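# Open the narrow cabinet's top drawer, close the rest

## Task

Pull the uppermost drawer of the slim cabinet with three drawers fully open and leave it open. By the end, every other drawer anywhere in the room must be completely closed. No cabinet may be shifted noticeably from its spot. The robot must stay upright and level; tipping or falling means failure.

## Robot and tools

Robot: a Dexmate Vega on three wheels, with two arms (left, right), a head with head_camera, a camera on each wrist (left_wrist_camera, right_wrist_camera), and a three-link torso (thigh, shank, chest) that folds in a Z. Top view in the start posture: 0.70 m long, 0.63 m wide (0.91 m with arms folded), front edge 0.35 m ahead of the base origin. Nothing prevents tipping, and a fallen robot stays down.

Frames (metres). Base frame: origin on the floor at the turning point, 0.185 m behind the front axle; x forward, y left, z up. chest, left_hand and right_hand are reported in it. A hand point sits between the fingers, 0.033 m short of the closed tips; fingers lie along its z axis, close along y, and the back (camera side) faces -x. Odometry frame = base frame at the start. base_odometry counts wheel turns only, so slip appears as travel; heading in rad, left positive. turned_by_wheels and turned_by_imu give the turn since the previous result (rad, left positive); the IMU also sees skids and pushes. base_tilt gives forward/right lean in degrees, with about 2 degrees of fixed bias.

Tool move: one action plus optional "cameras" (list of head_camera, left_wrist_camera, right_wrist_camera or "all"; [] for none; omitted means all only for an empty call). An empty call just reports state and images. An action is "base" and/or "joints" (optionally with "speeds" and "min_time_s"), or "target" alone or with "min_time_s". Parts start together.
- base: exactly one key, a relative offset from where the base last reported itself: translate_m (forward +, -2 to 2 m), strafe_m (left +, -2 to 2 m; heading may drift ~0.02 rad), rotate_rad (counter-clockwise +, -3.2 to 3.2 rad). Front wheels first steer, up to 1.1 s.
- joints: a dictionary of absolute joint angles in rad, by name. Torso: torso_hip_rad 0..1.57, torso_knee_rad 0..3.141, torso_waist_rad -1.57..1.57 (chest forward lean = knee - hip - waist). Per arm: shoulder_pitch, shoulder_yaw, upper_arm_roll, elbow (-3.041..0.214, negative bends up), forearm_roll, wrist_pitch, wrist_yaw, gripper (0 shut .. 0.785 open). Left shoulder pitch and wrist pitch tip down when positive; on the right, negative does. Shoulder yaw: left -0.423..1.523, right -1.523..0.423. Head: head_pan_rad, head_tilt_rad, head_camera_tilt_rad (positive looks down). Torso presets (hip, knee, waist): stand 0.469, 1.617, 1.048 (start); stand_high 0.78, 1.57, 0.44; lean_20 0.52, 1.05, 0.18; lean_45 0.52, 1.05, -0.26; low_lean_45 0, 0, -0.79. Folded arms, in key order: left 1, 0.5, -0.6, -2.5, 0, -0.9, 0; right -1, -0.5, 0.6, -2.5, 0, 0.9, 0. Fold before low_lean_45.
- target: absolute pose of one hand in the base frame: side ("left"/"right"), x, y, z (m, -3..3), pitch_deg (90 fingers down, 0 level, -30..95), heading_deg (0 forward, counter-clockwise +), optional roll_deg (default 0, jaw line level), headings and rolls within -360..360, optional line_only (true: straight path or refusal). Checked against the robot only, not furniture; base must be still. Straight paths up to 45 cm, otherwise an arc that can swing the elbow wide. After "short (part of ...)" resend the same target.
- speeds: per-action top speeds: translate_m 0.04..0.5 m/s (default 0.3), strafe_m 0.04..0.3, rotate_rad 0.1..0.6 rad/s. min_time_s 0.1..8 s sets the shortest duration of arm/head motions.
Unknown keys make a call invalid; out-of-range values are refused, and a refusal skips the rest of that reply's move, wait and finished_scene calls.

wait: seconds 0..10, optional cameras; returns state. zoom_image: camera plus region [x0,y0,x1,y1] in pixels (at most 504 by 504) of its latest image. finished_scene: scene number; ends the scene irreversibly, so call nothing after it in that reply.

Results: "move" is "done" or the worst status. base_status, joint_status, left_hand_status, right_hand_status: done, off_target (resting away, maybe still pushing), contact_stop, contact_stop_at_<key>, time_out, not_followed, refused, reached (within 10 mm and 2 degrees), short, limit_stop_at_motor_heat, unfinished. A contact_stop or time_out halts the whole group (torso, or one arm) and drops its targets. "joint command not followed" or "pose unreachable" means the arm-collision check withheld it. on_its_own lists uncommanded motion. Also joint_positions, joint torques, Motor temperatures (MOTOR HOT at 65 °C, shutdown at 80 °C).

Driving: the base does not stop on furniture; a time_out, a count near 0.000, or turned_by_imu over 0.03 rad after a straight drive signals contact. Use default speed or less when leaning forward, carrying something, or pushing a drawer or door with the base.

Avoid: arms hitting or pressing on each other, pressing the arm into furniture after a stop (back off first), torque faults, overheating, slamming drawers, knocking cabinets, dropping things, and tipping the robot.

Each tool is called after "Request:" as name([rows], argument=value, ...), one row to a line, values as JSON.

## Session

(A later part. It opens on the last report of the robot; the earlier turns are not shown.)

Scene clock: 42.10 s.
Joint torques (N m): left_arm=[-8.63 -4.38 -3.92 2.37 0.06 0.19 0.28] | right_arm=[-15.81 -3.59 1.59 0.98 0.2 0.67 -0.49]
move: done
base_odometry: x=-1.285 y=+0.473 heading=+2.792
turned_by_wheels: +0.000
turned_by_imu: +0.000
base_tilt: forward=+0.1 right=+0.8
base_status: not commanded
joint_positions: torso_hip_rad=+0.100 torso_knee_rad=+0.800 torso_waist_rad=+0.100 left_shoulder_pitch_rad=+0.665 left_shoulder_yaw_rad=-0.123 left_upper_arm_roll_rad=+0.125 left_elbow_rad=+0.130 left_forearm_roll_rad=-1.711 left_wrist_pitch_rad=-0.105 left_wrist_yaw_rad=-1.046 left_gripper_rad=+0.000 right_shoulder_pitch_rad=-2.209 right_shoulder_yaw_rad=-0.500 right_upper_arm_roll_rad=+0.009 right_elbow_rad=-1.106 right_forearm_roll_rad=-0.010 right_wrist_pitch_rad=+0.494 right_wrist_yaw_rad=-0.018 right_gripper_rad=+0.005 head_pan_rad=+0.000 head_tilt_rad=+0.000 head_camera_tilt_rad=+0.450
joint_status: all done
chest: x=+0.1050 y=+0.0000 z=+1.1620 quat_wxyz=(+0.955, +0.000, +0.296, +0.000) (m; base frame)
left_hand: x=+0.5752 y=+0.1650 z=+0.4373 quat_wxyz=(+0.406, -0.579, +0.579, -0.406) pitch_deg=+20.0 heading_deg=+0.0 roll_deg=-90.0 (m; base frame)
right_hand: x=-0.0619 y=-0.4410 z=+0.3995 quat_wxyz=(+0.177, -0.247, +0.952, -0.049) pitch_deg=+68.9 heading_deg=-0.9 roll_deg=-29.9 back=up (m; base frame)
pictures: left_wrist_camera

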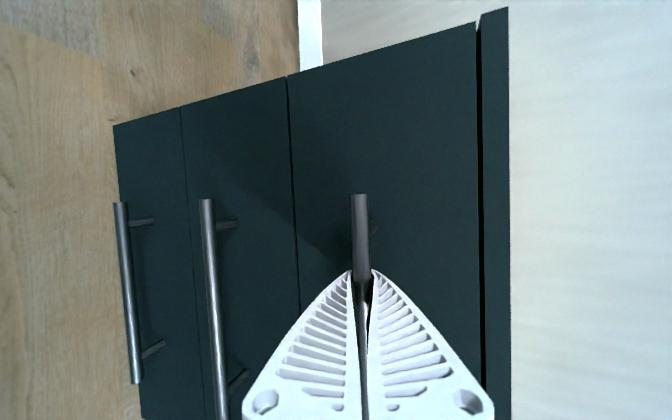

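Request:
move(base={"translate_m": -0.34}, speeds={"translate_m": 0.18}, cameras=["left_wrist_camera", "head_camera"])

Request:
move(base={"translate_m": -0.05}, speeds={"translate_m": 0.08}, cameras=["left_wrist_camera", "head_camera"])

Scene clock: 45.40 s.
Joint torques (N m): left_arm=[-4.07 -4.62 -2.43 1.37 1.45 1.52 0.9] | right_arm=[-13.56 -4.27 1.85 2.76 0.17 0.79 -0.21]
move: done
base_odometry: x=-0.965 y=+0.357 heading=+2.793
turned_by_wheels: +0.001
turned_by_imu: +0.003
base_tilt: forward=+0.0 right=+0.8
base_status: done
joint_positions: torso_hip_rad=+0.100 torso_knee_rad=+0.800 torso_waist_rad=+0.100 left_shoulder_pitch_rad=+0.664 left_shoulder_yaw_rad=-0.123 left_upper_arm_roll_rad=+0.125 left_elbow_rad=+0.131 left_forearm_roll_rad=-1.711 left_wrist_pitch_rad=-0.106 left_wrist_yaw_rad=-1.046 left_gripper_rad=+0.000 right_shoulder_pitch_rad=-2.209 right_shoulder_yaw_rad=-0.500 right_upper_arm_roll_rad=+0.009 right_elbow_rad=-1.106 right_forearm_roll_rad=-0.010 right_wrist_pitch_rad=+0.494 right_wrist_yaw_rad=-0.018 right_gripper_rad=+0.005 head_pan_rad=+0.000 head_tilt_rad=+0.000 head_camera_tilt_rad=+0.450
joint_status: not commanded
chest: x=+0.1049 y=+0.0000 z=+1.1620 quat_wxyz=(+0.955, +0.000, +0.295, +0.000) (m; base frame)
left_hand: x=+0.5753 y=+0.1652 z=+0.4375 quat_wxyz=(+0.406, -0.579, +0.579, -0.406) pitch_deg=+19.9 heading_deg=+0.0 roll_deg=-90.0 (m; base frame)
right_hand: x=-0.0619 y=-0.4410 z=+0.3995 quat_wxyz=(+0.177, -0.247, +0.952, -0.049) pitch_deg=+68.8 heading_deg=-0.9 roll_deg=-29.9 back=up (m; base frame)
pictures: head_camera, left_wrist_camera

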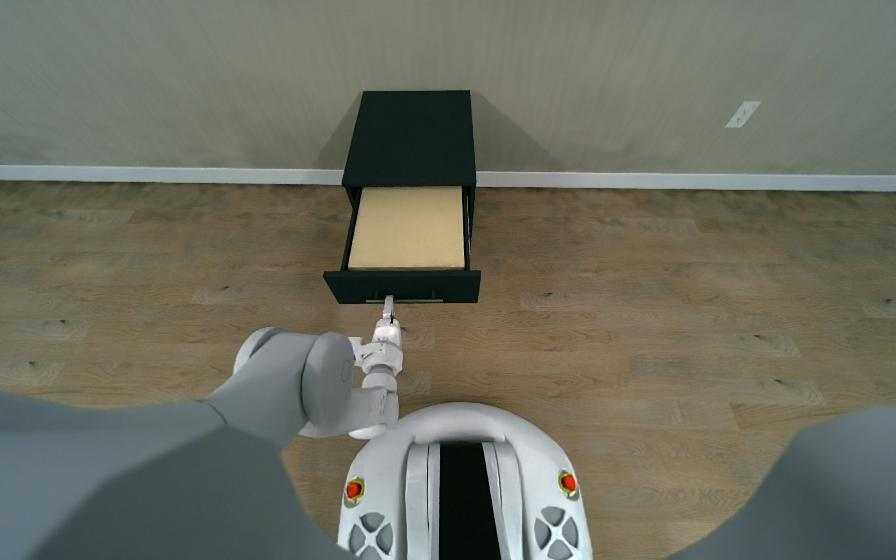

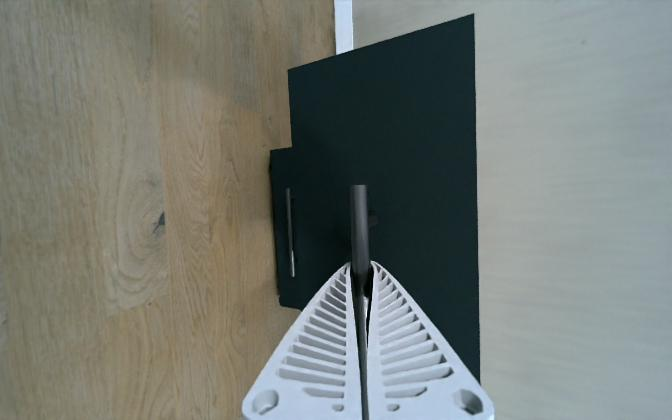

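Scene clock: 46.93 s.
Joint torques (N m): left_arm=[-1.7 -3.53 -2.37 2.89 0.36 0.47 1.96] | right_arm=[-13.54 -3.42 1.98 1.95 0.26 0.58 -0.29]
move: done
base_odometry: x=-0.918 y=+0.340 heading=+2.794
turned_by_wheels: +0.001
turned_by_imu: +0.001
base_tilt: forward=+0.0 right=+0.8
base_status: done
joint_positions: torso_hip_rad=+0.100 torso_knee_rad=+0.800 torso_waist_rad=+0.100 left_shoulder_pitch_rad=+0.664 left_shoulder_yaw_rad=-0.123 left_upper_arm_roll_rad=+0.125 left_elbow_rad=+0.130 left_forearm_roll_rad=-1.711 left_wrist_pitch_rad=-0.106 left_wrist_yaw_rad=-1.047 left_gripper_rad=+0.000 right_shoulder_pitch_rad=-2.209 right_shoulder_yaw_rad=-0.500 right_upper_arm_roll_rad=+0.009 right_elbow_rad=-1.106 right_forearm_roll_rad=-0.010 right_wrist_pitch_rad=+0.494 right_wrist_yaw_rad=-0.018 right_gripper_rad=+0.005 head_pan_rad=+0.000 head_tilt_rad=+0.000 head_camera_tilt_rad=+0.450
joint_status: not commanded
chest: x=+0.1048 y=+0.0000 z=+1.1620 quat_wxyz=(+0.955, +0.000, +0.295, +0.000) (m; base frame)
left_hand: x=+0.5756 y=+0.1651 z=+0.4378 quat_wxyz=(+0.406, -0.579, +0.579, -0.406) pitch_deg=+19.9 heading_deg=+0.0 roll_deg=-90.0 (m; base frame)
right_hand: x=-0.0618 y=-0.4410 z=+0.3995 quat_wxyz=(+0.177, -0.247, +0.952, -0.049) pitch_deg=+68.8 heading_deg=-0.9 roll_deg=-29.9 back=up (m; base frame)
pictures: head_camera, left_wrist_camera

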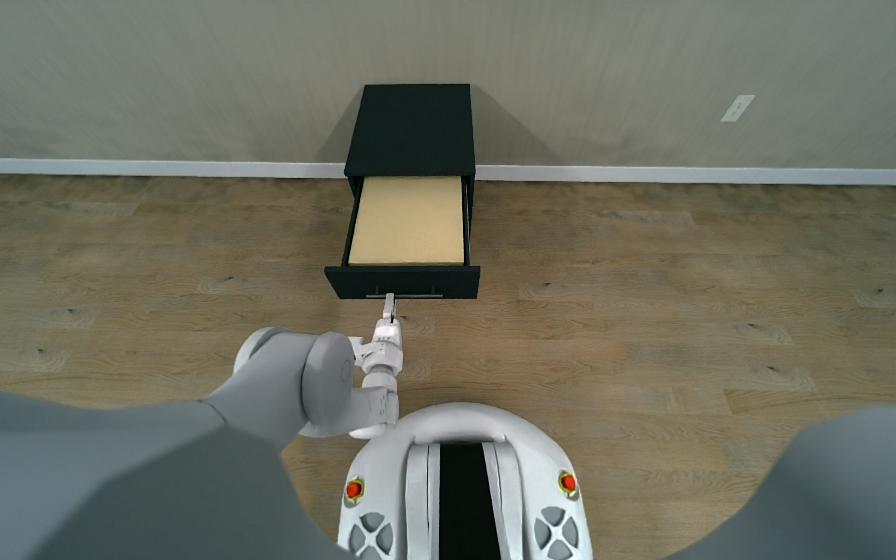

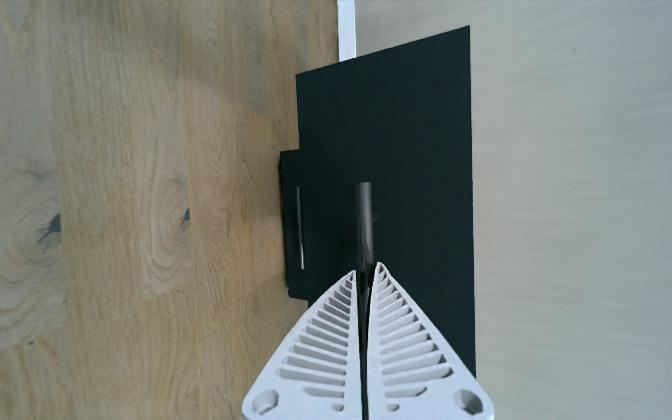

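Request:
move(base={"translate_m": -0.025}, speeds={"translate_m": 0.08}, cameras=["left_wrist_camera", "head_camera"])

Scene clock: 48.67 s.
Joint torques (N m): left_arm=[-8.55 -2.98 -2.13 -0.52 0.45 0.42 -0.56] | right_arm=[-13.86 -2.8 2.1 1.48 0.08 1.21 -0.16]
move: done
base_odometry: x=-0.894 y=+0.332 heading=+2.795
turned_by_wheels: +0.001
turned_by_imu: +0.001
base_tilt: forward=+0.1 right=+0.8
base_status: done
joint_positions: torso_hip_rad=+0.100 torso_knee_rad=+0.800 torso_waist_rad=+0.100 left_shoulder_pitch_rad=+0.665 left_shoulder_yaw_rad=-0.123 left_upper_arm_roll_rad=+0.125 left_elbow_rad=+0.131 left_forearm_roll_rad=-1.711 left_wrist_pitch_rad=-0.105 left_wrist_yaw_rad=-1.046 left_gripper_rad=+0.000 right_shoulder_pitch_rad=-2.209 right_shoulder_yaw_rad=-0.500 right_upper_arm_roll_rad=+0.009 right_elbow_rad=-1.106 right_forearm_roll_rad=-0.010 right_wrist_pitch_rad=+0.494 right_wrist_yaw_rad=-0.018 right_gripper_rad=+0.005 head_pan_rad=+0.000 head_tilt_rad=+0.000 head_camera_tilt_rad=+0.450
joint_status: not commanded
chest: x=+0.1050 y=+0.0000 z=+1.1620 quat_wxyz=(+0.955, +0.000, +0.296, +0.000) (m; base frame)
left_hand: x=+0.5751 y=+0.1651 z=+0.4371 quat_wxyz=(+0.406, -0.579, +0.579, -0.406) pitch_deg=+20.0 heading_deg=+0.0 roll_deg=-90.0 (m; base frame)
right_hand: x=-0.0619 y=-0.4410 z=+0.3995 quat_wxyz=(+0.177, -0.247, +0.952, -0.049) pitch_deg=+68.9 heading_deg=-0.9 roll_deg=-29.9 back=up (m; base frame)
pictures: head_camera, left_wrist_camera

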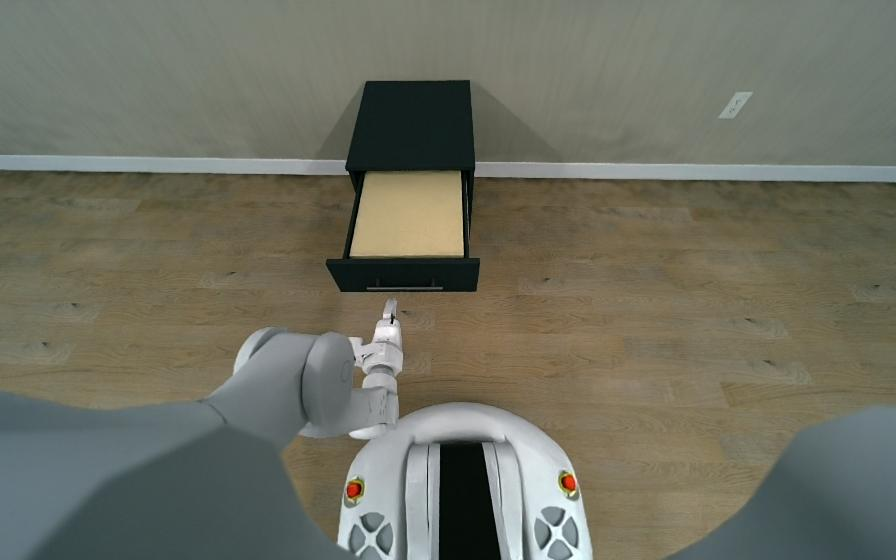

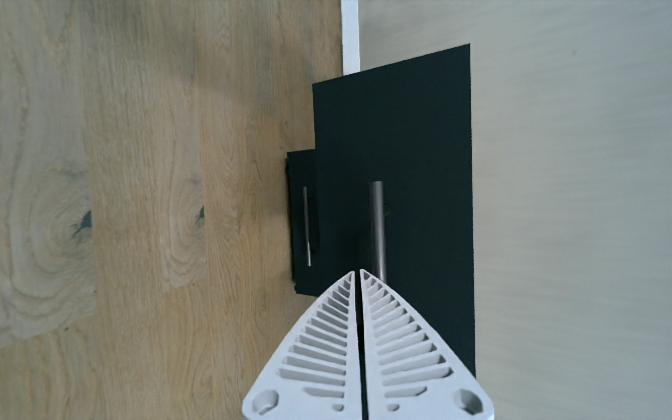

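Request:
finished_scene(scene=2)

The scene is finished: the task was done.


## Next scene

The same job, from a new start.

Request:
move(joints={"head_camera_tilt_rad": 0.3}, cameras=["head_camera"])

Request:
move(joints={"head_pan_rad": 1.3, "head_camera_tilt_rad": 0.3}, cameras=["head_camera"])

Request:
move(joints={"head_pan_rad": 2.6, "head_camera_tilt_rad": 0.3}, cameras=["head_camera"])

Scene clock: 0.87 s.
Joint torques (N m): left_arm=[5.52 0.11 -1.47 -2.61 0.05 -1.53 -0.09] | right_arm=[-4.66 -0.49 -0.1 -2 0.09 2.81 0.07]
Motor temperatures (°C): left_arm=[31 31 31 26 40 35 41] | right_arm=[29 27 32 31 36 36 33]
move: done
base_odometry: x=+0.000 y=+0.000 heading=+0.000
turned_by_wheels: +0.000
turned_by_imu: +0.000
base_tilt: forward=+0.1 right=+0.7
base_status: not commanded
joint_positions: torso_hip_rad=+0.469 torso_knee_rad=+1.617 torso_waist_rad=+1.048 left_shoulder_pitch_rad=+2.199 left_shoulder_yaw_rad=+0.008 left_upper_arm_roll_rad=-0.009 left_elbow_rad=-1.083 left_forearm_roll_rad=+0.016 left_wrist_pitch_rad=-0.484 left_wrist_yaw_rad=+0.004 left_gripper_rad=+0.005 right_shoulder_pitch_rad=-2.208 right_shoulder_yaw_rad=+0.017 right_upper_arm_roll_rad=-0.013 right_elbow_rad=-1.119 right_forearm_roll_rad=-0.015 right_wrist_pitch_rad=+0.484 right_wrist_yaw_rad=-0.019 right_gripper_rad=+0.005 head_pan_rad=+0.000 head_tilt_rad=+0.000 head_camera_tilt_rad=+0.300
joint_status: all done
chest: x=-0.0111 y=+0.0000 z=+1.4155 quat_wxyz=(+0.999, +0.000, +0.050, +0.000) (m; base frame)
left_hand: x=+0.1637 y=+0.2372 z=+0.6154 quat_wxyz=(+0.407, +0.009, +0.913, +0.007) pitch_deg=+41.9 heading_deg=+0.4 roll_deg=+1.6 back=up (m; base frame)
right_hand: x=+0.1747 y=-0.2171 z=+0.6263 quat_wxyz=(+0.419, +0.002, +0.908, +0.001) pitch_deg=+40.4 heading_deg=+0.0 roll_deg=+0.2 back=up (m; base frame)
pictures: head_camera

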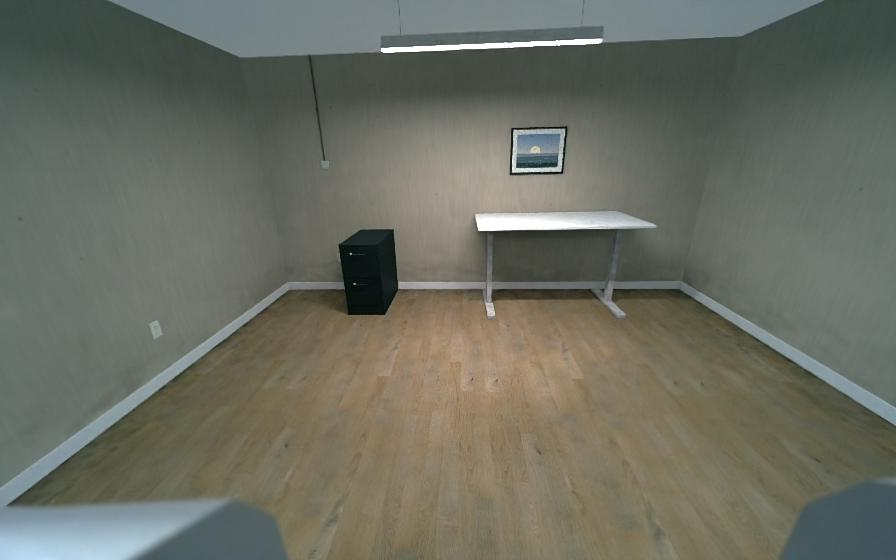

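Scene clock: 2.40 s.
Joint torques (N m): left_arm=[5.12 0.26 -1.1 -3.05 0.31 -2.4 -0.08] | right_arm=[-5.56 -0.63 0.29 -3.14 0.03 2.75 -0.1]
move: done
base_odometry: x=+0.000 y=+0.000 heading=+0.000
turned_by_wheels: +0.000
turned_by_imu: +0.000
base_tilt: forward=+0.1 right=+0.7
base_status: not commanded
joint_positions: torso_hip_rad=+0.469 torso_knee_rad=+1.617 torso_waist_rad=+1.048 left_shoulder_pitch_rad=+2.199 left_shoulder_yaw_rad=+0.008 left_upper_arm_roll_rad=-0.009 left_elbow_rad=-1.083 left_forearm_roll_rad=+0.016 left_wrist_pitch_rad=-0.484 left_wrist_yaw_rad=+0.004 left_gripper_rad=+0.005 right_shoulder_pitch_rad=-2.208 right_shoulder_yaw_rad=+0.017 right_upper_arm_roll_rad=-0.013 right_elbow_rad=-1.119 right_forearm_roll_rad=-0.015 right_wrist_pitch_rad=+0.484 right_wrist_yaw_rad=-0.019 right_gripper_rad=+0.005 head_pan_rad=+1.300 head_tilt_rad=+0.000 head_camera_tilt_rad=+0.300
joint_status: all done
chest: x=-0.0111 y=+0.0000 z=+1.4155 quat_wxyz=(+0.999, +0.000, +0.050, +0.000) (m; base frame)
left_hand: x=+0.1637 y=+0.2372 z=+0.6154 quat_wxyz=(+0.407, +0.009, +0.913, +0.007) pitch_deg=+41.9 heading_deg=+0.4 roll_deg=+1.6 back=up (m; base frame)
right_hand: x=+0.1747 y=-0.2171 z=+0.6263 quat_wxyz=(+0.419, +0.002, +0.908, +0.001) pitch_deg=+40.4 heading_deg=+0.0 roll_deg=+0.2 back=up (m; base frame)
pictures: head_camera

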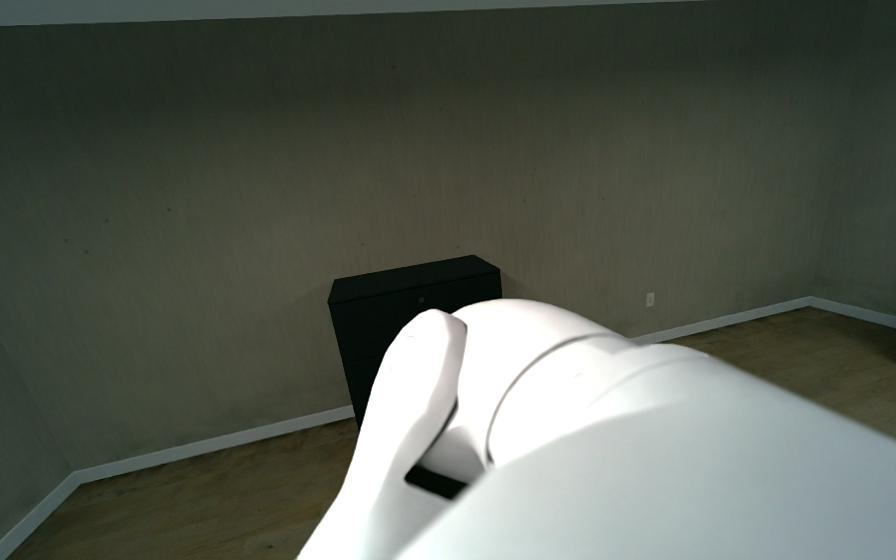

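Scene clock: 3.93 s.
Joint torques (N m): left_arm=[6.31 -0.83 -1.81 -1.87 -0.21 -2.12 -0.06] | right_arm=[-5.1 -0.76 -0.12 -2.28 0.17 2.13 -0.15]
move: done
base_odometry: x=+0.000 y=+0.000 heading=+0.000
turned_by_wheels: +0.000
turned_by_imu: +0.000
base_tilt: forward=+0.0 right=+0.8
base_status: not commanded
joint_positions: torso_hip_rad=+0.469 torso_knee_rad=+1.617 torso_waist_rad=+1.048 left_shoulder_pitch_rad=+2.199 left_shoulder_yaw_rad=+0.008 left_upper_arm_roll_rad=-0.009 left_elbow_rad=-1.083 left_forearm_roll_rad=+0.016 left_wrist_pitch_rad=-0.484 left_wrist_yaw_rad=+0.004 left_gripper_rad=+0.005 right_shoulder_pitch_rad=-2.208 right_shoulder_yaw_rad=+0.017 right_upper_arm_roll_rad=-0.013 right_elbow_rad=-1.119 right_forearm_roll_rad=-0.015 right_wrist_pitch_rad=+0.484 right_wrist_yaw_rad=-0.019 right_gripper_rad=+0.005 head_pan_rad=+2.600 head_tilt_rad=+0.000 head_camera_tilt_rad=+0.300
joint_status: all done
chest: x=-0.0111 y=+0.0000 z=+1.4155 quat_wxyz=(+0.999, +0.000, +0.050, +0.000) (m; base frame)
left_hand: x=+0.1637 y=+0.2372 z=+0.6154 quat_wxyz=(+0.407, +0.009, +0.913, +0.007) pitch_deg=+41.9 heading_deg=+0.4 roll_deg=+1.6 back=up (m; base frame)
right_hand: x=+0.1747 y=-0.2171 z=+0.6263 quat_wxyz=(+0.419, +0.002, +0.908, +0.001) pitch_deg=+40.4 heading_deg=+0.0 roll_deg=+0.2 back=up (m; base frame)
pictures: head_camera

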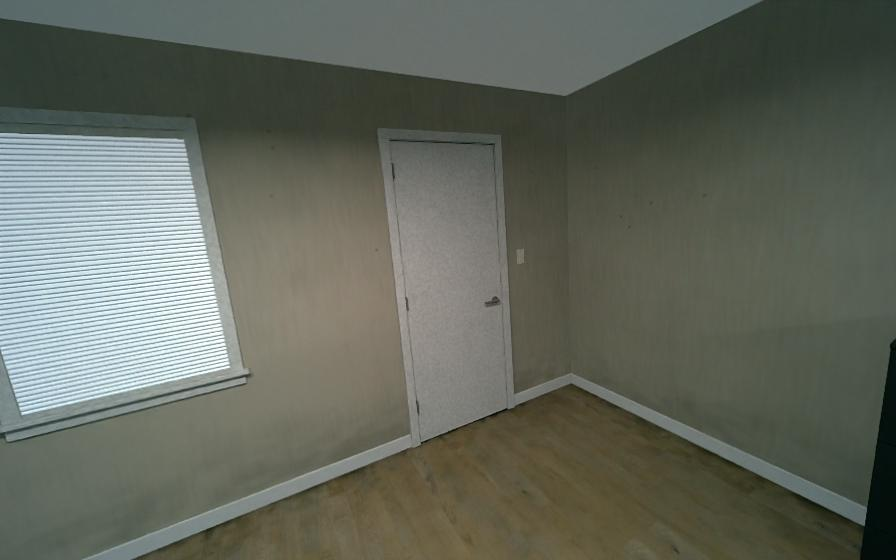

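Request:
move(base={"rotate_rad": -1.05}, joints={"left_shoulder_pitch_rad": 0.665, "left_shoulder_yaw_rad": -0.123, "left_upper_arm_roll_rad": 0.125, "left_elbow_rad": 0.131, "left_forearm_roll_rad": -1.711, "left_wrist_pitch_rad": -0.106, "left_wrist_yaw_rad": -1.046, "left_gripper_rad": 0.2, "right_shoulder_yaw_rad": -0.5, "head_pan_rad": 0, "head_camera_tilt_rad": 0.4}, cameras=["head_camera"])

Scene clock: 12.17 s.
Joint torques (N m): left_arm=[-28.87 -6.2 3.5 -3.67 0.5 -0.59 -1.34] | right_arm=[-3.71 -8.83 3.58 -1.61 0.37 1.93 -0.33]
move: done
base_odometry: x=+0.001 y=+0.001 heading=-1.053
turned_by_wheels: -1.053
turned_by_imu: -1.047
base_tilt: forward=+0.1 right=+0.7
base_status: done
joint_positions: torso_hip_rad=+0.469 torso_knee_rad=+1.617 torso_waist_rad=+1.048 left_shoulder_pitch_rad=+0.669 left_shoulder_yaw_rad=-0.122 left_upper_arm_roll_rad=+0.124 left_elbow_rad=+0.128 left_forearm_roll_rad=-1.707 left_wrist_pitch_rad=-0.107 left_wrist_yaw_rad=-1.043 left_gripper_rad=+0.200 right_shoulder_pitch_rad=-2.208 right_shoulder_yaw_rad=-0.500 right_upper_arm_roll_rad=-0.013 right_elbow_rad=-1.119 right_forearm_roll_rad=-0.015 right_wrist_pitch_rad=+0.484 right_wrist_yaw_rad=-0.019 right_gripper_rad=+0.005 head_pan_rad=+0.000 head_tilt_rad=+0.000 head_camera_tilt_rad=+0.400
joint_status: all done
chest: x=-0.0111 y=+0.0000 z=+1.4155 quat_wxyz=(+0.999, +0.000, +0.050, +0.000) (m; base frame)
left_hand: x=+0.7479 y=+0.1647 z=+1.0019 quat_wxyz=(+0.536, -0.461, +0.463, -0.535) pitch_deg=-8.4 heading_deg=-0.1 roll_deg=-89.8 (m; base frame)
right_hand: x=+0.2074 y=-0.4258 z=+0.6623 quat_wxyz=(+0.406, -0.234, +0.878, -0.099) pitch_deg=+40.7 heading_deg=+1.2 roll_deg=-28.6 back=up (m; base frame)
pictures: head_camera

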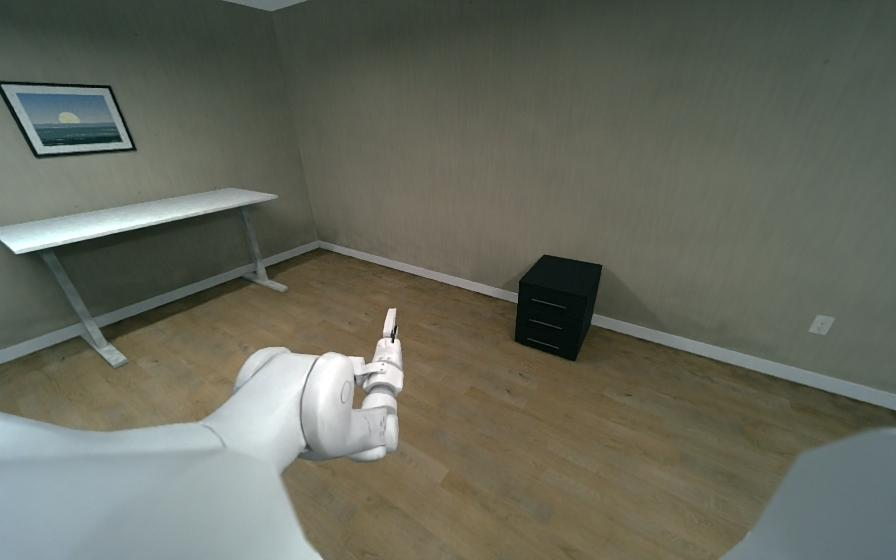

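Request:
move(base={"rotate_rad": -0.383})

Request:
move(base={"translate_m": 1.147}, speeds={"translate_m": 0.4}, joints={"torso_hip_rad": 0.1, "torso_knee_rad": 0.8, "torso_waist_rad": 0.1, "head_camera_tilt_rad": 0.45})

Request:
move(base={"rotate_rad": -0.137}, cameras=["head_camera", "left_wrist_camera"])

Request:
zoom_image(camera="head_camera", region=[280, 150, 520, 340])

Scene clock: 14.70 s.
Joint torques (N m): left_arm=[-27.52 -3.26 2.8 -2.69 0.18 -0.11 -1.33] | right_arm=[-3.37 -6.8 3.91 -1.71 0.28 1.77 -0.35]
move: done
base_odometry: x=+0.002 y=+0.001 heading=-1.437
turned_by_wheels: -0.384
turned_by_imu: -0.381
base_tilt: forward=+0.1 right=+0.7
base_status: done
joint_positions: torso_hip_rad=+0.469 torso_knee_rad=+1.617 torso_waist_rad=+1.048 left_shoulder_pitch_rad=+0.665 left_shoulder_yaw_rad=-0.123 left_upper_arm_roll_rad=+0.125 left_elbow_rad=+0.131 left_forearm_roll_rad=-1.711 left_wrist_pitch_rad=-0.106 left_wrist_yaw_rad=-1.046 left_gripper_rad=+0.200 right_shoulder_pitch_rad=-2.208 right_shoulder_yaw_rad=-0.500 right_upper_arm_roll_rad=-0.013 right_elbow_rad=-1.119 right_forearm_roll_rad=-0.015 right_wrist_pitch_rad=+0.484 right_wrist_yaw_rad=-0.019 right_gripper_rad=+0.005 head_pan_rad=+0.000 head_tilt_rad=+0.000 head_camera_tilt_rad=+0.400
joint_status: not commanded
chest: x=-0.0111 y=+0.0000 z=+1.4155 quat_wxyz=(+0.999, +0.000, +0.050, +0.000) (m; base frame)
left_hand: x=+0.7486 y=+0.1651 z=+1.0039 quat_wxyz=(+0.536, -0.461, +0.461, -0.536) pitch_deg=-8.6 heading_deg=+0.0 roll_deg=-90.0 (m; base frame)
right_hand: x=+0.2074 y=-0.4258 z=+0.6623 quat_wxyz=(+0.406, -0.234, +0.878, -0.099) pitch_deg=+40.7 heading_deg=+1.2 roll_deg=-28.6 back=up (m; base frame)
pictures: none

Scene clock: 19.70 s.
Joint torques (N m): left_arm=[-15.48 -2.95 1.93 -0.05 0.44 0.74 -1.33] | right_arm=[-14.2 -4.87 1.7 0.98 0.29 1.22 -0.34]
move: done
base_odometry: x=+0.156 y=-1.136 heading=-1.437
turned_by_wheels: -0.001
turned_by_imu: -0.005
base_tilt: forward=+0.1 right=+0.8
base_status: done
joint_positions: torso_hip_rad=+0.100 torso_knee_rad=+0.800 torso_waist_rad=+0.100 left_shoulder_pitch_rad=+0.665 left_shoulder_yaw_rad=-0.123 left_upper_arm_roll_rad=+0.125 left_elbow_rad=+0.131 left_forearm_roll_rad=-1.711 left_wrist_pitch_rad=-0.106 left_wrist_yaw_rad=-1.046 left_gripper_rad=+0.200 right_shoulder_pitch_rad=-2.208 right_shoulder_yaw_rad=-0.500 right_upper_arm_roll_rad=-0.013 right_elbow_rad=-1.119 right_forearm_roll_rad=-0.015 right_wrist_pitch_rad=+0.484 right_wrist_yaw_rad=-0.019 right_gripper_rad=+0.005 head_pan_rad=+0.000 head_tilt_rad=+0.000 head_camera_tilt_rad=+0.450
joint_status: all done
chest: x=+0.1050 y=+0.0000 z=+1.1620 quat_wxyz=(+0.955, +0.000, +0.296, +0.000) (m; base frame)
left_hand: x=+0.5744 y=+0.1651 z=+0.4366 quat_wxyz=(+0.405, -0.580, +0.579, -0.405) pitch_deg=+20.1 heading_deg=+0.0 roll_deg=-90.0 (m; base frame)
right_hand: x=-0.0643 y=-0.4258 z=+0.3962 quat_wxyz=(+0.176, -0.251, +0.951, -0.038) pitch_deg=+69.3 heading_deg=+2.7 roll_deg=-26.9 back=up (m; base frame)
pictures: none

Scene clock: 21.43 s.
Joint torques (N m): left_arm=[-17.14 -3.69 2.89 -0.46 0.13 -0.46 -1.08] | right_arm=[-13.36 -3.15 1.8 1.89 0.25 0.36 -0.34]
move: done
base_odometry: x=+0.156 y=-1.136 heading=-1.575
turned_by_wheels: -0.137
turned_by_imu: -0.137
base_tilt: forward=+0.0 right=+0.8
base_status: done
joint_positions: torso_hip_rad=+0.100 torso_knee_rad=+0.800 torso_waist_rad=+0.100 left_shoulder_pitch_rad=+0.665 left_shoulder_yaw_rad=-0.123 left_upper_arm_roll_rad=+0.125 left_elbow_rad=+0.131 left_forearm_roll_rad=-1.711 left_wrist_pitch_rad=-0.106 left_wrist_yaw_rad=-1.046 left_gripper_rad=+0.200 right_shoulder_pitch_rad=-2.208 right_shoulder_yaw_rad=-0.500 right_upper_arm_roll_rad=-0.013 right_elbow_rad=-1.119 right_forearm_roll_rad=-0.015 right_wrist_pitch_rad=+0.484 right_wrist_yaw_rad=-0.019 right_gripper_rad=+0.005 head_pan_rad=+0.000 head_tilt_rad=+0.000 head_camera_tilt_rad=+0.450
joint_status: not commanded
chest: x=+0.1050 y=+0.0000 z=+1.1620 quat_wxyz=(+0.955, +0.000, +0.296, +0.000) (m; base frame)
left_hand: x=+0.5744 y=+0.1651 z=+0.4366 quat_wxyz=(+0.405, -0.580, +0.579, -0.405) pitch_deg=+20.1 heading_deg=+0.0 roll_deg=-90.0 (m; base frame)
right_hand: x=-0.0642 y=-0.4258 z=+0.3962 quat_wxyz=(+0.176, -0.251, +0.951, -0.038) pitch_deg=+69.3 heading_deg=+2.7 roll_deg=-26.9 back=up (m; base frame)
pictures: head_camera, left_wrist_camera

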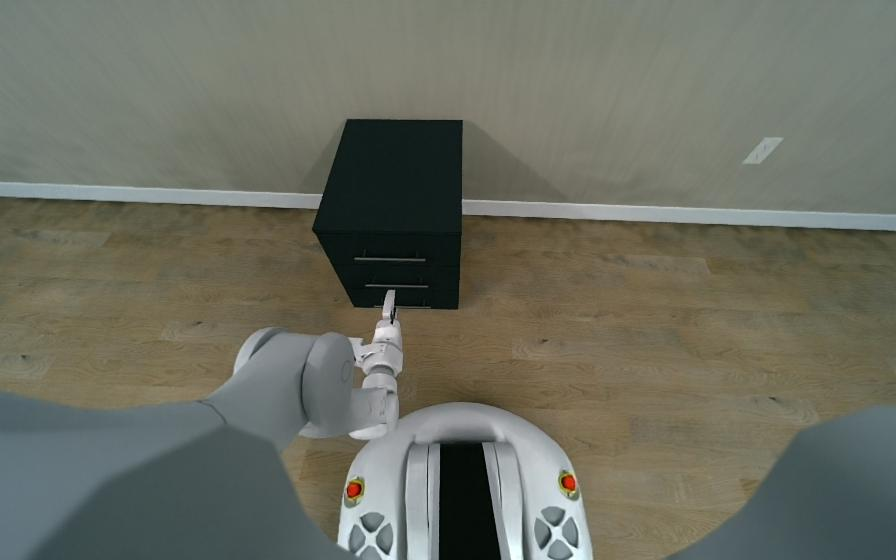

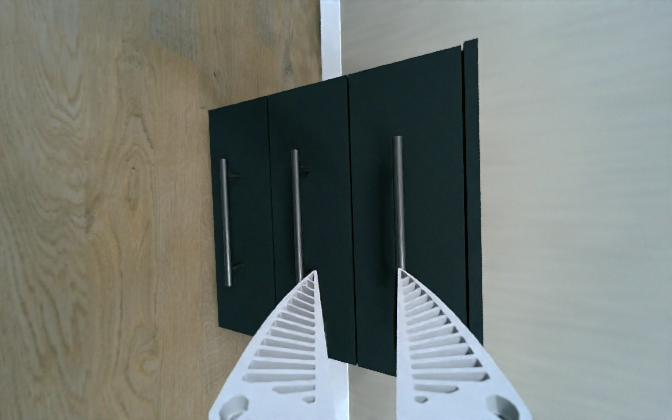

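Scaled by 2.100 from the camera's 896x560 image, which has a finer 960x600 frame.

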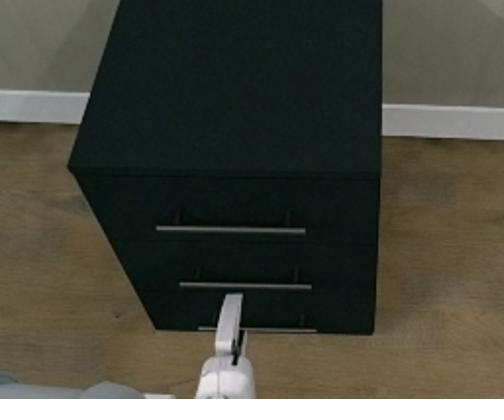

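Request:
move(base={"rotate_rad": -0.025})

Request:
move(base={"translate_m": 0.142}, speeds={"translate_m": 0.15}, cameras=["left_wrist_camera", "head_camera"])

Request:
zoom_image(camera="head_camera", region=[280, 190, 520, 380])

Scene clock: 23.33 s.
Joint torques (N m): left_arm=[-16.93 -3.92 2.49 -0.95 0.35 0.5 -1.3] | right_arm=[-14.04 -3.45 1.89 0.92 0.28 0.36 -0.22]
move: done
base_odometry: x=+0.156 y=-1.136 heading=-1.599
turned_by_wheels: -0.025
turned_by_imu: -0.025
base_tilt: forward=+0.1 right=+0.7
base_status: done
joint_positions: torso_hip_rad=+0.100 torso_knee_rad=+0.800 torso_waist_rad=+0.100 left_shoulder_pitch_rad=+0.665 left_shoulder_yaw_rad=-0.123 left_upper_arm_roll_rad=+0.125 left_elbow_rad=+0.131 left_forearm_roll_rad=-1.711 left_wrist_pitch_rad=-0.106 left_wrist_yaw_rad=-1.046 left_gripper_rad=+0.200 right_shoulder_pitch_rad=-2.208 right_shoulder_yaw_rad=-0.500 right_upper_arm_roll_rad=-0.013 right_elbow_rad=-1.119 right_forearm_roll_rad=-0.015 right_wrist_pitch_rad=+0.484 right_wrist_yaw_rad=-0.019 right_gripper_rad=+0.005 head_pan_rad=+0.000 head_tilt_rad=+0.000 head_camera_tilt_rad=+0.450
joint_status: not commanded
chest: x=+0.1050 y=+0.0000 z=+1.1620 quat_wxyz=(+0.955, +0.000, +0.296, +0.000) (m; base frame)
left_hand: x=+0.5744 y=+0.1651 z=+0.4366 quat_wxyz=(+0.405, -0.580, +0.579, -0.405) pitch_deg=+20.1 heading_deg=+0.0 roll_deg=-90.0 (m; base frame)
right_hand: x=-0.0642 y=-0.4258 z=+0.3962 quat_wxyz=(+0.176, -0.251, +0.951, -0.038) pitch_deg=+69.3 heading_deg=+2.7 roll_deg=-26.9 back=up (m; base frame)
pictures: none

Scene clock: 25.53 s.
Joint torques (N m): left_arm=[-14.49 -3.63 3.53 -1.45 0.33 0.16 -1.14] | right_arm=[-13.76 -3.23 1.14 1.31 0.19 1.87 -0.08]
move: done
base_odometry: x=+0.152 y=-1.278 heading=-1.600
turned_by_wheels: -0.001
turned_by_imu: -0.001
base_tilt: forward=+0.1 right=+0.7
base_status: done
joint_positions: torso_hip_rad=+0.100 torso_knee_rad=+0.800 torso_waist_rad=+0.100 left_shoulder_pitch_rad=+0.665 left_shoulder_yaw_rad=-0.123 left_upper_arm_roll_rad=+0.125 left_elbow_rad=+0.131 left_forearm_roll_rad=-1.711 left_wrist_pitch_rad=-0.106 left_wrist_yaw_rad=-1.046 left_gripper_rad=+0.200 right_shoulder_pitch_rad=-2.208 right_shoulder_yaw_rad=-0.500 right_upper_arm_roll_rad=-0.013 right_elbow_rad=-1.119 right_forearm_roll_rad=-0.015 right_wrist_pitch_rad=+0.484 right_wrist_yaw_rad=-0.019 right_gripper_rad=+0.005 head_pan_rad=+0.000 head_tilt_rad=+0.000 head_camera_tilt_rad=+0.450
joint_status: not commanded
chest: x=+0.1050 y=+0.0000 z=+1.1620 quat_wxyz=(+0.955, +0.000, +0.296, +0.000) (m; base frame)
left_hand: x=+0.5744 y=+0.1651 z=+0.4366 quat_wxyz=(+0.405, -0.580, +0.579, -0.405) pitch_deg=+20.1 heading_deg=+0.0 roll_deg=-90.0 (m; base frame)
right_hand: x=-0.0642 y=-0.4258 z=+0.3962 quat_wxyz=(+0.176, -0.251, +0.951, -0.038) pitch_deg=+69.3 heading_deg=+2.7 roll_deg=-26.9 back=up (m; base frame)
pictures: head_camera, left_wrist_camera

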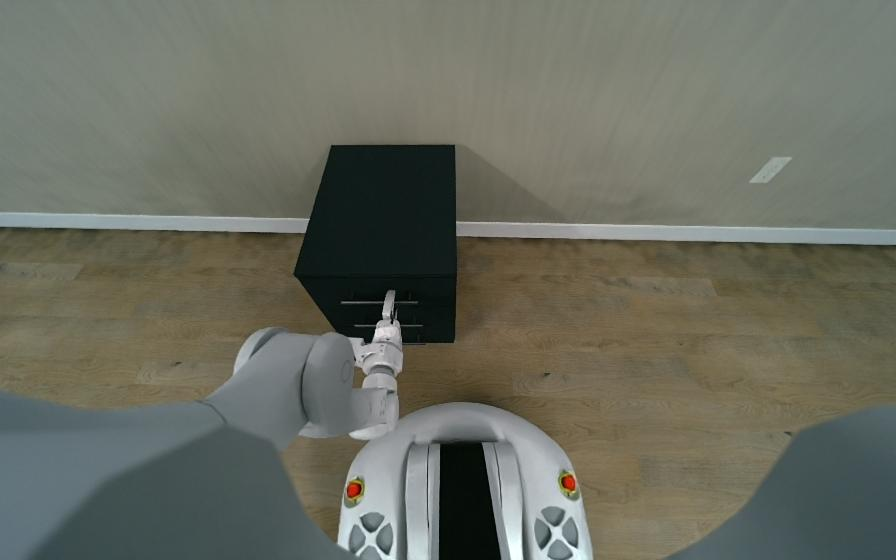

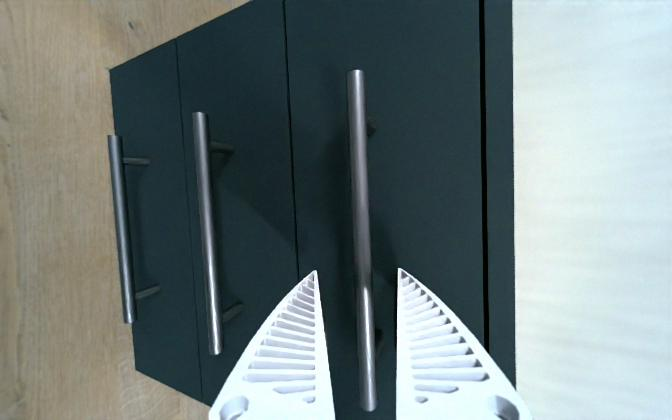

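Scaled by 2.100 from the camera's 896x560 image, which has a finer 960x600 frame.

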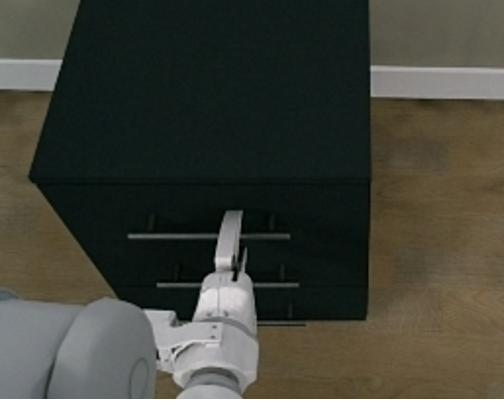

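Request:
move(base={"translate_m": 0.014})

Request:
move(joints={"left_gripper_rad": 0.0}, cameras=["left_wrist_camera"])

Scene clock: 26.77 s.
Joint torques (N m): left_arm=[-17.09 -4.54 2.06 -2.53 0.27 0.09 -0.23] | right_arm=[-14.88 -3.85 1.63 1.59 0.3 0.82 -0.44]
move: done
base_odometry: x=+0.152 y=-1.292 heading=-1.601
turned_by_wheels: -0.001
turned_by_imu: -0.001
base_tilt: forward=+0.1 right=+0.7
base_status: done
joint_positions: torso_hip_rad=+0.100 torso_knee_rad=+0.800 torso_waist_rad=+0.100 left_shoulder_pitch_rad=+0.665 left_shoulder_yaw_rad=-0.123 left_upper_arm_roll_rad=+0.125 left_elbow_rad=+0.131 left_forearm_roll_rad=-1.711 left_wrist_pitch_rad=-0.106 left_wrist_yaw_rad=-1.046 left_gripper_rad=+0.200 right_shoulder_pitch_rad=-2.208 right_shoulder_yaw_rad=-0.500 right_upper_arm_roll_rad=-0.013 right_elbow_rad=-1.119 right_forearm_roll_rad=-0.015 right_wrist_pitch_rad=+0.484 right_wrist_yaw_rad=-0.019 right_gripper_rad=+0.005 head_pan_rad=+0.000 head_tilt_rad=+0.000 head_camera_tilt_rad=+0.450
joint_status: not commanded
chest: x=+0.1049 y=+0.0000 z=+1.1620 quat_wxyz=(+0.955, +0.000, +0.295, +0.000) (m; base frame)
left_hand: x=+0.5743 y=+0.1651 z=+0.4366 quat_wxyz=(+0.405, -0.580, +0.579, -0.405) pitch_deg=+20.1 heading_deg=+0.0 roll_deg=-90.0 (m; base frame)
right_hand: x=-0.0643 y=-0.4258 z=+0.3962 quat_wxyz=(+0.176, -0.251, +0.951, -0.038) pitch_deg=+69.3 heading_deg=+2.7 roll_deg=-26.9 back=up (m; base frame)
pictures: none

Scene clock: 27.47 s.
Joint torques (N m): left_arm=[-15.06 -4.78 2.75 -0.54 0.24 0.59 -1.38] | right_arm=[-14.69 -4 1.62 2.52 0.21 1.26 -0.32]
move: done
base_odometry: x=+0.152 y=-1.292 heading=-1.601
turned_by_wheels: +0.000
turned_by_imu: +0.000
base_tilt: forward=+0.1 right=+0.7
base_status: not commanded
joint_positions: torso_hip_rad=+0.100 torso_knee_rad=+0.800 torso_waist_rad=+0.100 left_shoulder_pitch_rad=+0.665 left_shoulder_yaw_rad=-0.123 left_upper_arm_roll_rad=+0.125 left_elbow_rad=+0.131 left_forearm_roll_rad=-1.711 left_wrist_pitch_rad=-0.106 left_wrist_yaw_rad=-1.046 left_gripper_rad=+0.000 right_shoulder_pitch_rad=-2.208 right_shoulder_yaw_rad=-0.500 right_upper_arm_roll_rad=-0.013 right_elbow_rad=-1.119 right_forearm_roll_rad=-0.015 right_wrist_pitch_rad=+0.484 right_wrist_yaw_rad=-0.019 right_gripper_rad=+0.005 head_pan_rad=+0.000 head_tilt_rad=+0.000 head_camera_tilt_rad=+0.450
joint_status: all done
chest: x=+0.1050 y=+0.0000 z=+1.1620 quat_wxyz=(+0.955, +0.000, +0.296, +0.000) (m; base frame)
left_hand: x=+0.5745 y=+0.1651 z=+0.4366 quat_wxyz=(+0.405, -0.580, +0.579, -0.405) pitch_deg=+20.1 heading_deg=+0.0 roll_deg=-90.0 (m; base frame)
right_hand: x=-0.0643 y=-0.4258 z=+0.3962 quat_wxyz=(+0.176, -0.251, +0.951, -0.038) pitch_deg=+69.3 heading_deg=+2.7 roll_deg=-26.9 back=up (m; base frame)
pictures: left_wrist_camera

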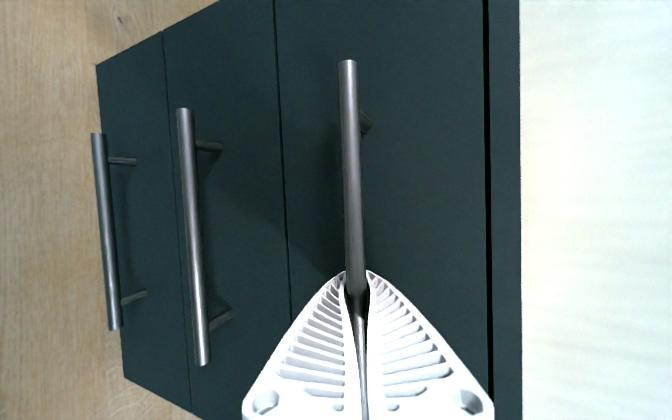

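Request:
move(base={"translate_m": -0.355}, speeds={"translate_m": 0.2}, cameras=["head_camera"])

Request:
move(base={"translate_m": -0.05}, speeds={"translate_m": 0.08}, cameras=["left_wrist_camera", "head_camera"])

Scene clock: 30.83 s.
Joint torques (N m): left_arm=[-9.9 -9.26 2.7 -1.5 4.07 2.16 -1.71] | right_arm=[-15.51 -5.11 1.85 1.37 0.33 0.85 -0.41]
move: done
base_odometry: x=+0.162 y=-0.937 heading=-1.601
turned_by_wheels: -0.001
turned_by_imu: +0.000
base_tilt: forward=+0.0 right=+0.7
base_status: done
joint_positions: torso_hip_rad=+0.100 torso_knee_rad=+0.800 torso_waist_rad=+0.100 left_shoulder_pitch_rad=+0.665 left_shoulder_yaw_rad=-0.123 left_upper_arm_roll_rad=+0.125 left_elbow_rad=+0.131 left_forearm_roll_rad=-1.712 left_wrist_pitch_rad=-0.107 left_wrist_yaw_rad=-1.046 left_gripper_rad=+0.000 right_shoulder_pitch_rad=-2.208 right_shoulder_yaw_rad=-0.500 right_upper_arm_roll_rad=-0.013 right_elbow_rad=-1.119 right_forearm_roll_rad=-0.015 right_wrist_pitch_rad=+0.484 right_wrist_yaw_rad=-0.019 right_gripper_rad=+0.005 head_pan_rad=+0.000 head_tilt_rad=+0.000 head_camera_tilt_rad=+0.450
joint_status: not commanded
chest: x=+0.1050 y=+0.0000 z=+1.1620 quat_wxyz=(+0.955, +0.000, +0.296, +0.000) (m; base frame)
left_hand: x=+0.5745 y=+0.1658 z=+0.4365 quat_wxyz=(+0.406, -0.580, +0.579, -0.405) pitch_deg=+20.1 heading_deg=+0.1 roll_deg=-89.9 (m; base frame)
right_hand: x=-0.0643 y=-0.4258 z=+0.3962 quat_wxyz=(+0.176, -0.251, +0.951, -0.038) pitch_deg=+69.3 heading_deg=+2.7 roll_deg=-26.9 back=up (m; base frame)
pictures: head_camera

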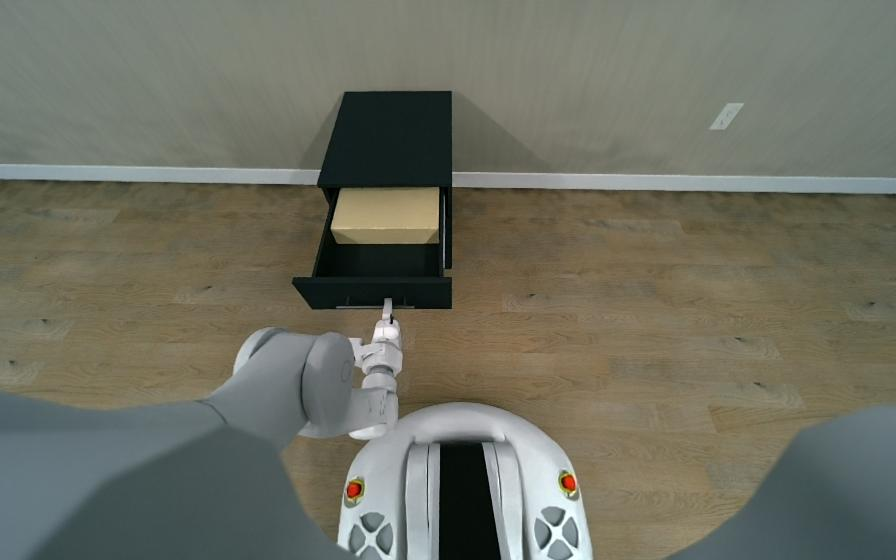

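Scene clock: 32.37 s.
Joint torques (N m): left_arm=[-1.19 -5.71 1.35 4.85 0.42 0.3 1.7] | right_arm=[-13.82 -4.91 1.19 1.26 0.2 1.67 -0.19]
move: done
base_odometry: x=+0.164 y=-0.887 heading=-1.602
turned_by_wheels: -0.001
turned_by_imu: -0.001
base_tilt: forward=+0.1 right=+0.7
base_status: done
joint_positions: torso_hip_rad=+0.100 torso_knee_rad=+0.800 torso_waist_rad=+0.100 left_shoulder_pitch_rad=+0.665 left_shoulder_yaw_rad=-0.123 left_upper_arm_roll_rad=+0.125 left_elbow_rad=+0.130 left_forearm_roll_rad=-1.711 left_wrist_pitch_rad=-0.106 left_wrist_yaw_rad=-1.047 left_gripper_rad=+0.000 right_shoulder_pitch_rad=-2.208 right_shoulder_yaw_rad=-0.500 right_upper_arm_roll_rad=-0.013 right_elbow_rad=-1.119 right_forearm_roll_rad=-0.015 right_wrist_pitch_rad=+0.484 right_wrist_yaw_rad=-0.019 right_gripper_rad=+0.005 head_pan_rad=+0.000 head_tilt_rad=+0.000 head_camera_tilt_rad=+0.450
joint_status: not commanded
chest: x=+0.1049 y=+0.0000 z=+1.1620 quat_wxyz=(+0.955, +0.000, +0.295, +0.000) (m; base frame)
left_hand: x=+0.5752 y=+0.1652 z=+0.4375 quat_wxyz=(+0.406, -0.579, +0.579, -0.406) pitch_deg=+19.9 heading_deg=+0.0 roll_deg=-90.0 (m; base frame)
right_hand: x=-0.0642 y=-0.4258 z=+0.3962 quat_wxyz=(+0.176, -0.251, +0.951, -0.038) pitch_deg=+69.3 heading_deg=+2.7 roll_deg=-26.9 back=up (m; base frame)
pictures: head_camera, left_wrist_camera

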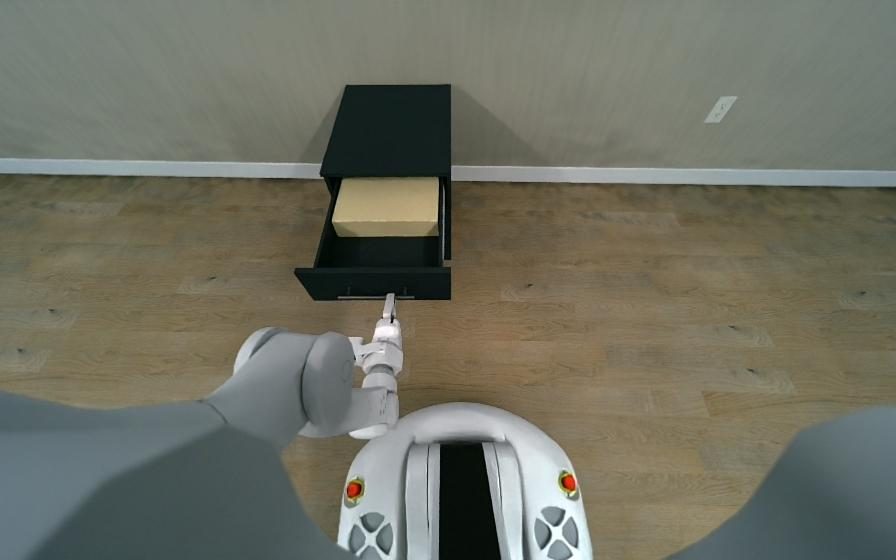

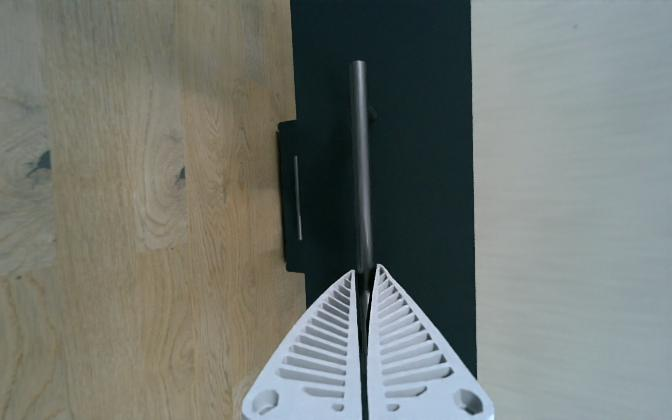

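Request:
move(joints={"left_gripper_rad": 0.2}, cameras=["head_camera"])

Scene clock: 33.43 s.
Joint torques (N m): left_arm=[-7.86 -5.52 2.22 -0.57 0.45 -0.08 -0.62] | right_arm=[-15.24 -3.06 1.68 2.59 0.08 1.11 -0.34]
move: done
base_odometry: x=+0.164 y=-0.887 heading=-1.602
turned_by_wheels: +0.000
turned_by_imu: +0.000
base_tilt: forward=+0.0 right=+0.7
base_status: not commanded
joint_positions: torso_hip_rad=+0.100 torso_knee_rad=+0.800 torso_waist_rad=+0.100 left_shoulder_pitch_rad=+0.665 left_shoulder_yaw_rad=-0.123 left_upper_arm_roll_rad=+0.125 left_elbow_rad=+0.131 left_forearm_roll_rad=-1.711 left_wrist_pitch_rad=-0.106 left_wrist_yaw_rad=-1.046 left_gripper_rad=+0.200 right_shoulder_pitch_rad=-2.208 right_shoulder_yaw_rad=-0.500 right_upper_arm_roll_rad=-0.013 right_elbow_rad=-1.119 right_forearm_roll_rad=-0.015 right_wrist_pitch_rad=+0.484 right_wrist_yaw_rad=-0.019 right_gripper_rad=+0.005 head_pan_rad=+0.000 head_tilt_rad=+0.000 head_camera_tilt_rad=+0.450
joint_status: all done
chest: x=+0.1049 y=+0.0000 z=+1.1620 quat_wxyz=(+0.955, +0.000, +0.295, +0.000) (m; base frame)
left_hand: x=+0.5747 y=+0.1652 z=+0.4369 quat_wxyz=(+0.406, -0.579, +0.579, -0.405) pitch_deg=+20.0 heading_deg=+0.0 roll_deg=-90.0 (m; base frame)
right_hand: x=-0.0642 y=-0.4258 z=+0.3962 quat_wxyz=(+0.176, -0.251, +0.951, -0.038) pitch_deg=+69.3 heading_deg=+2.7 roll_deg=-26.9 back=up (m; base frame)
pictures: head_camera

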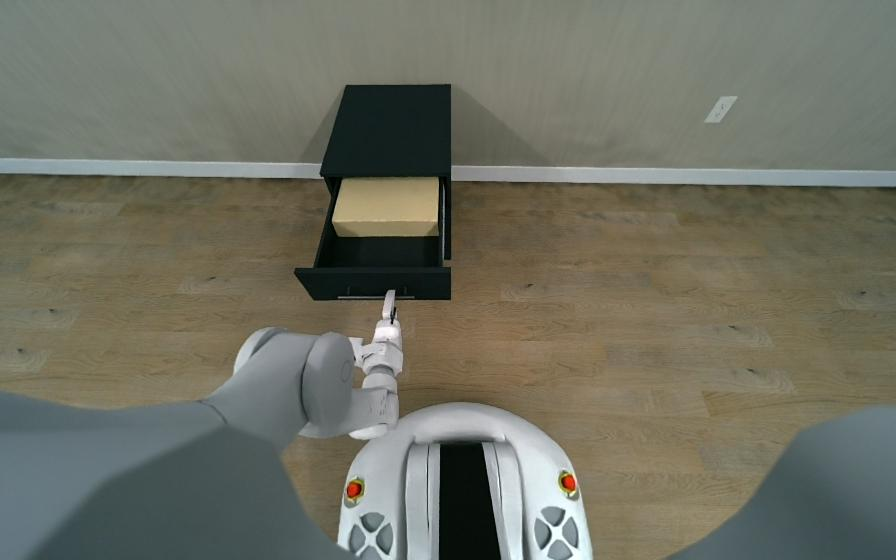

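Request:
finished_scene(scene=3)

The scene is finished: the task was done.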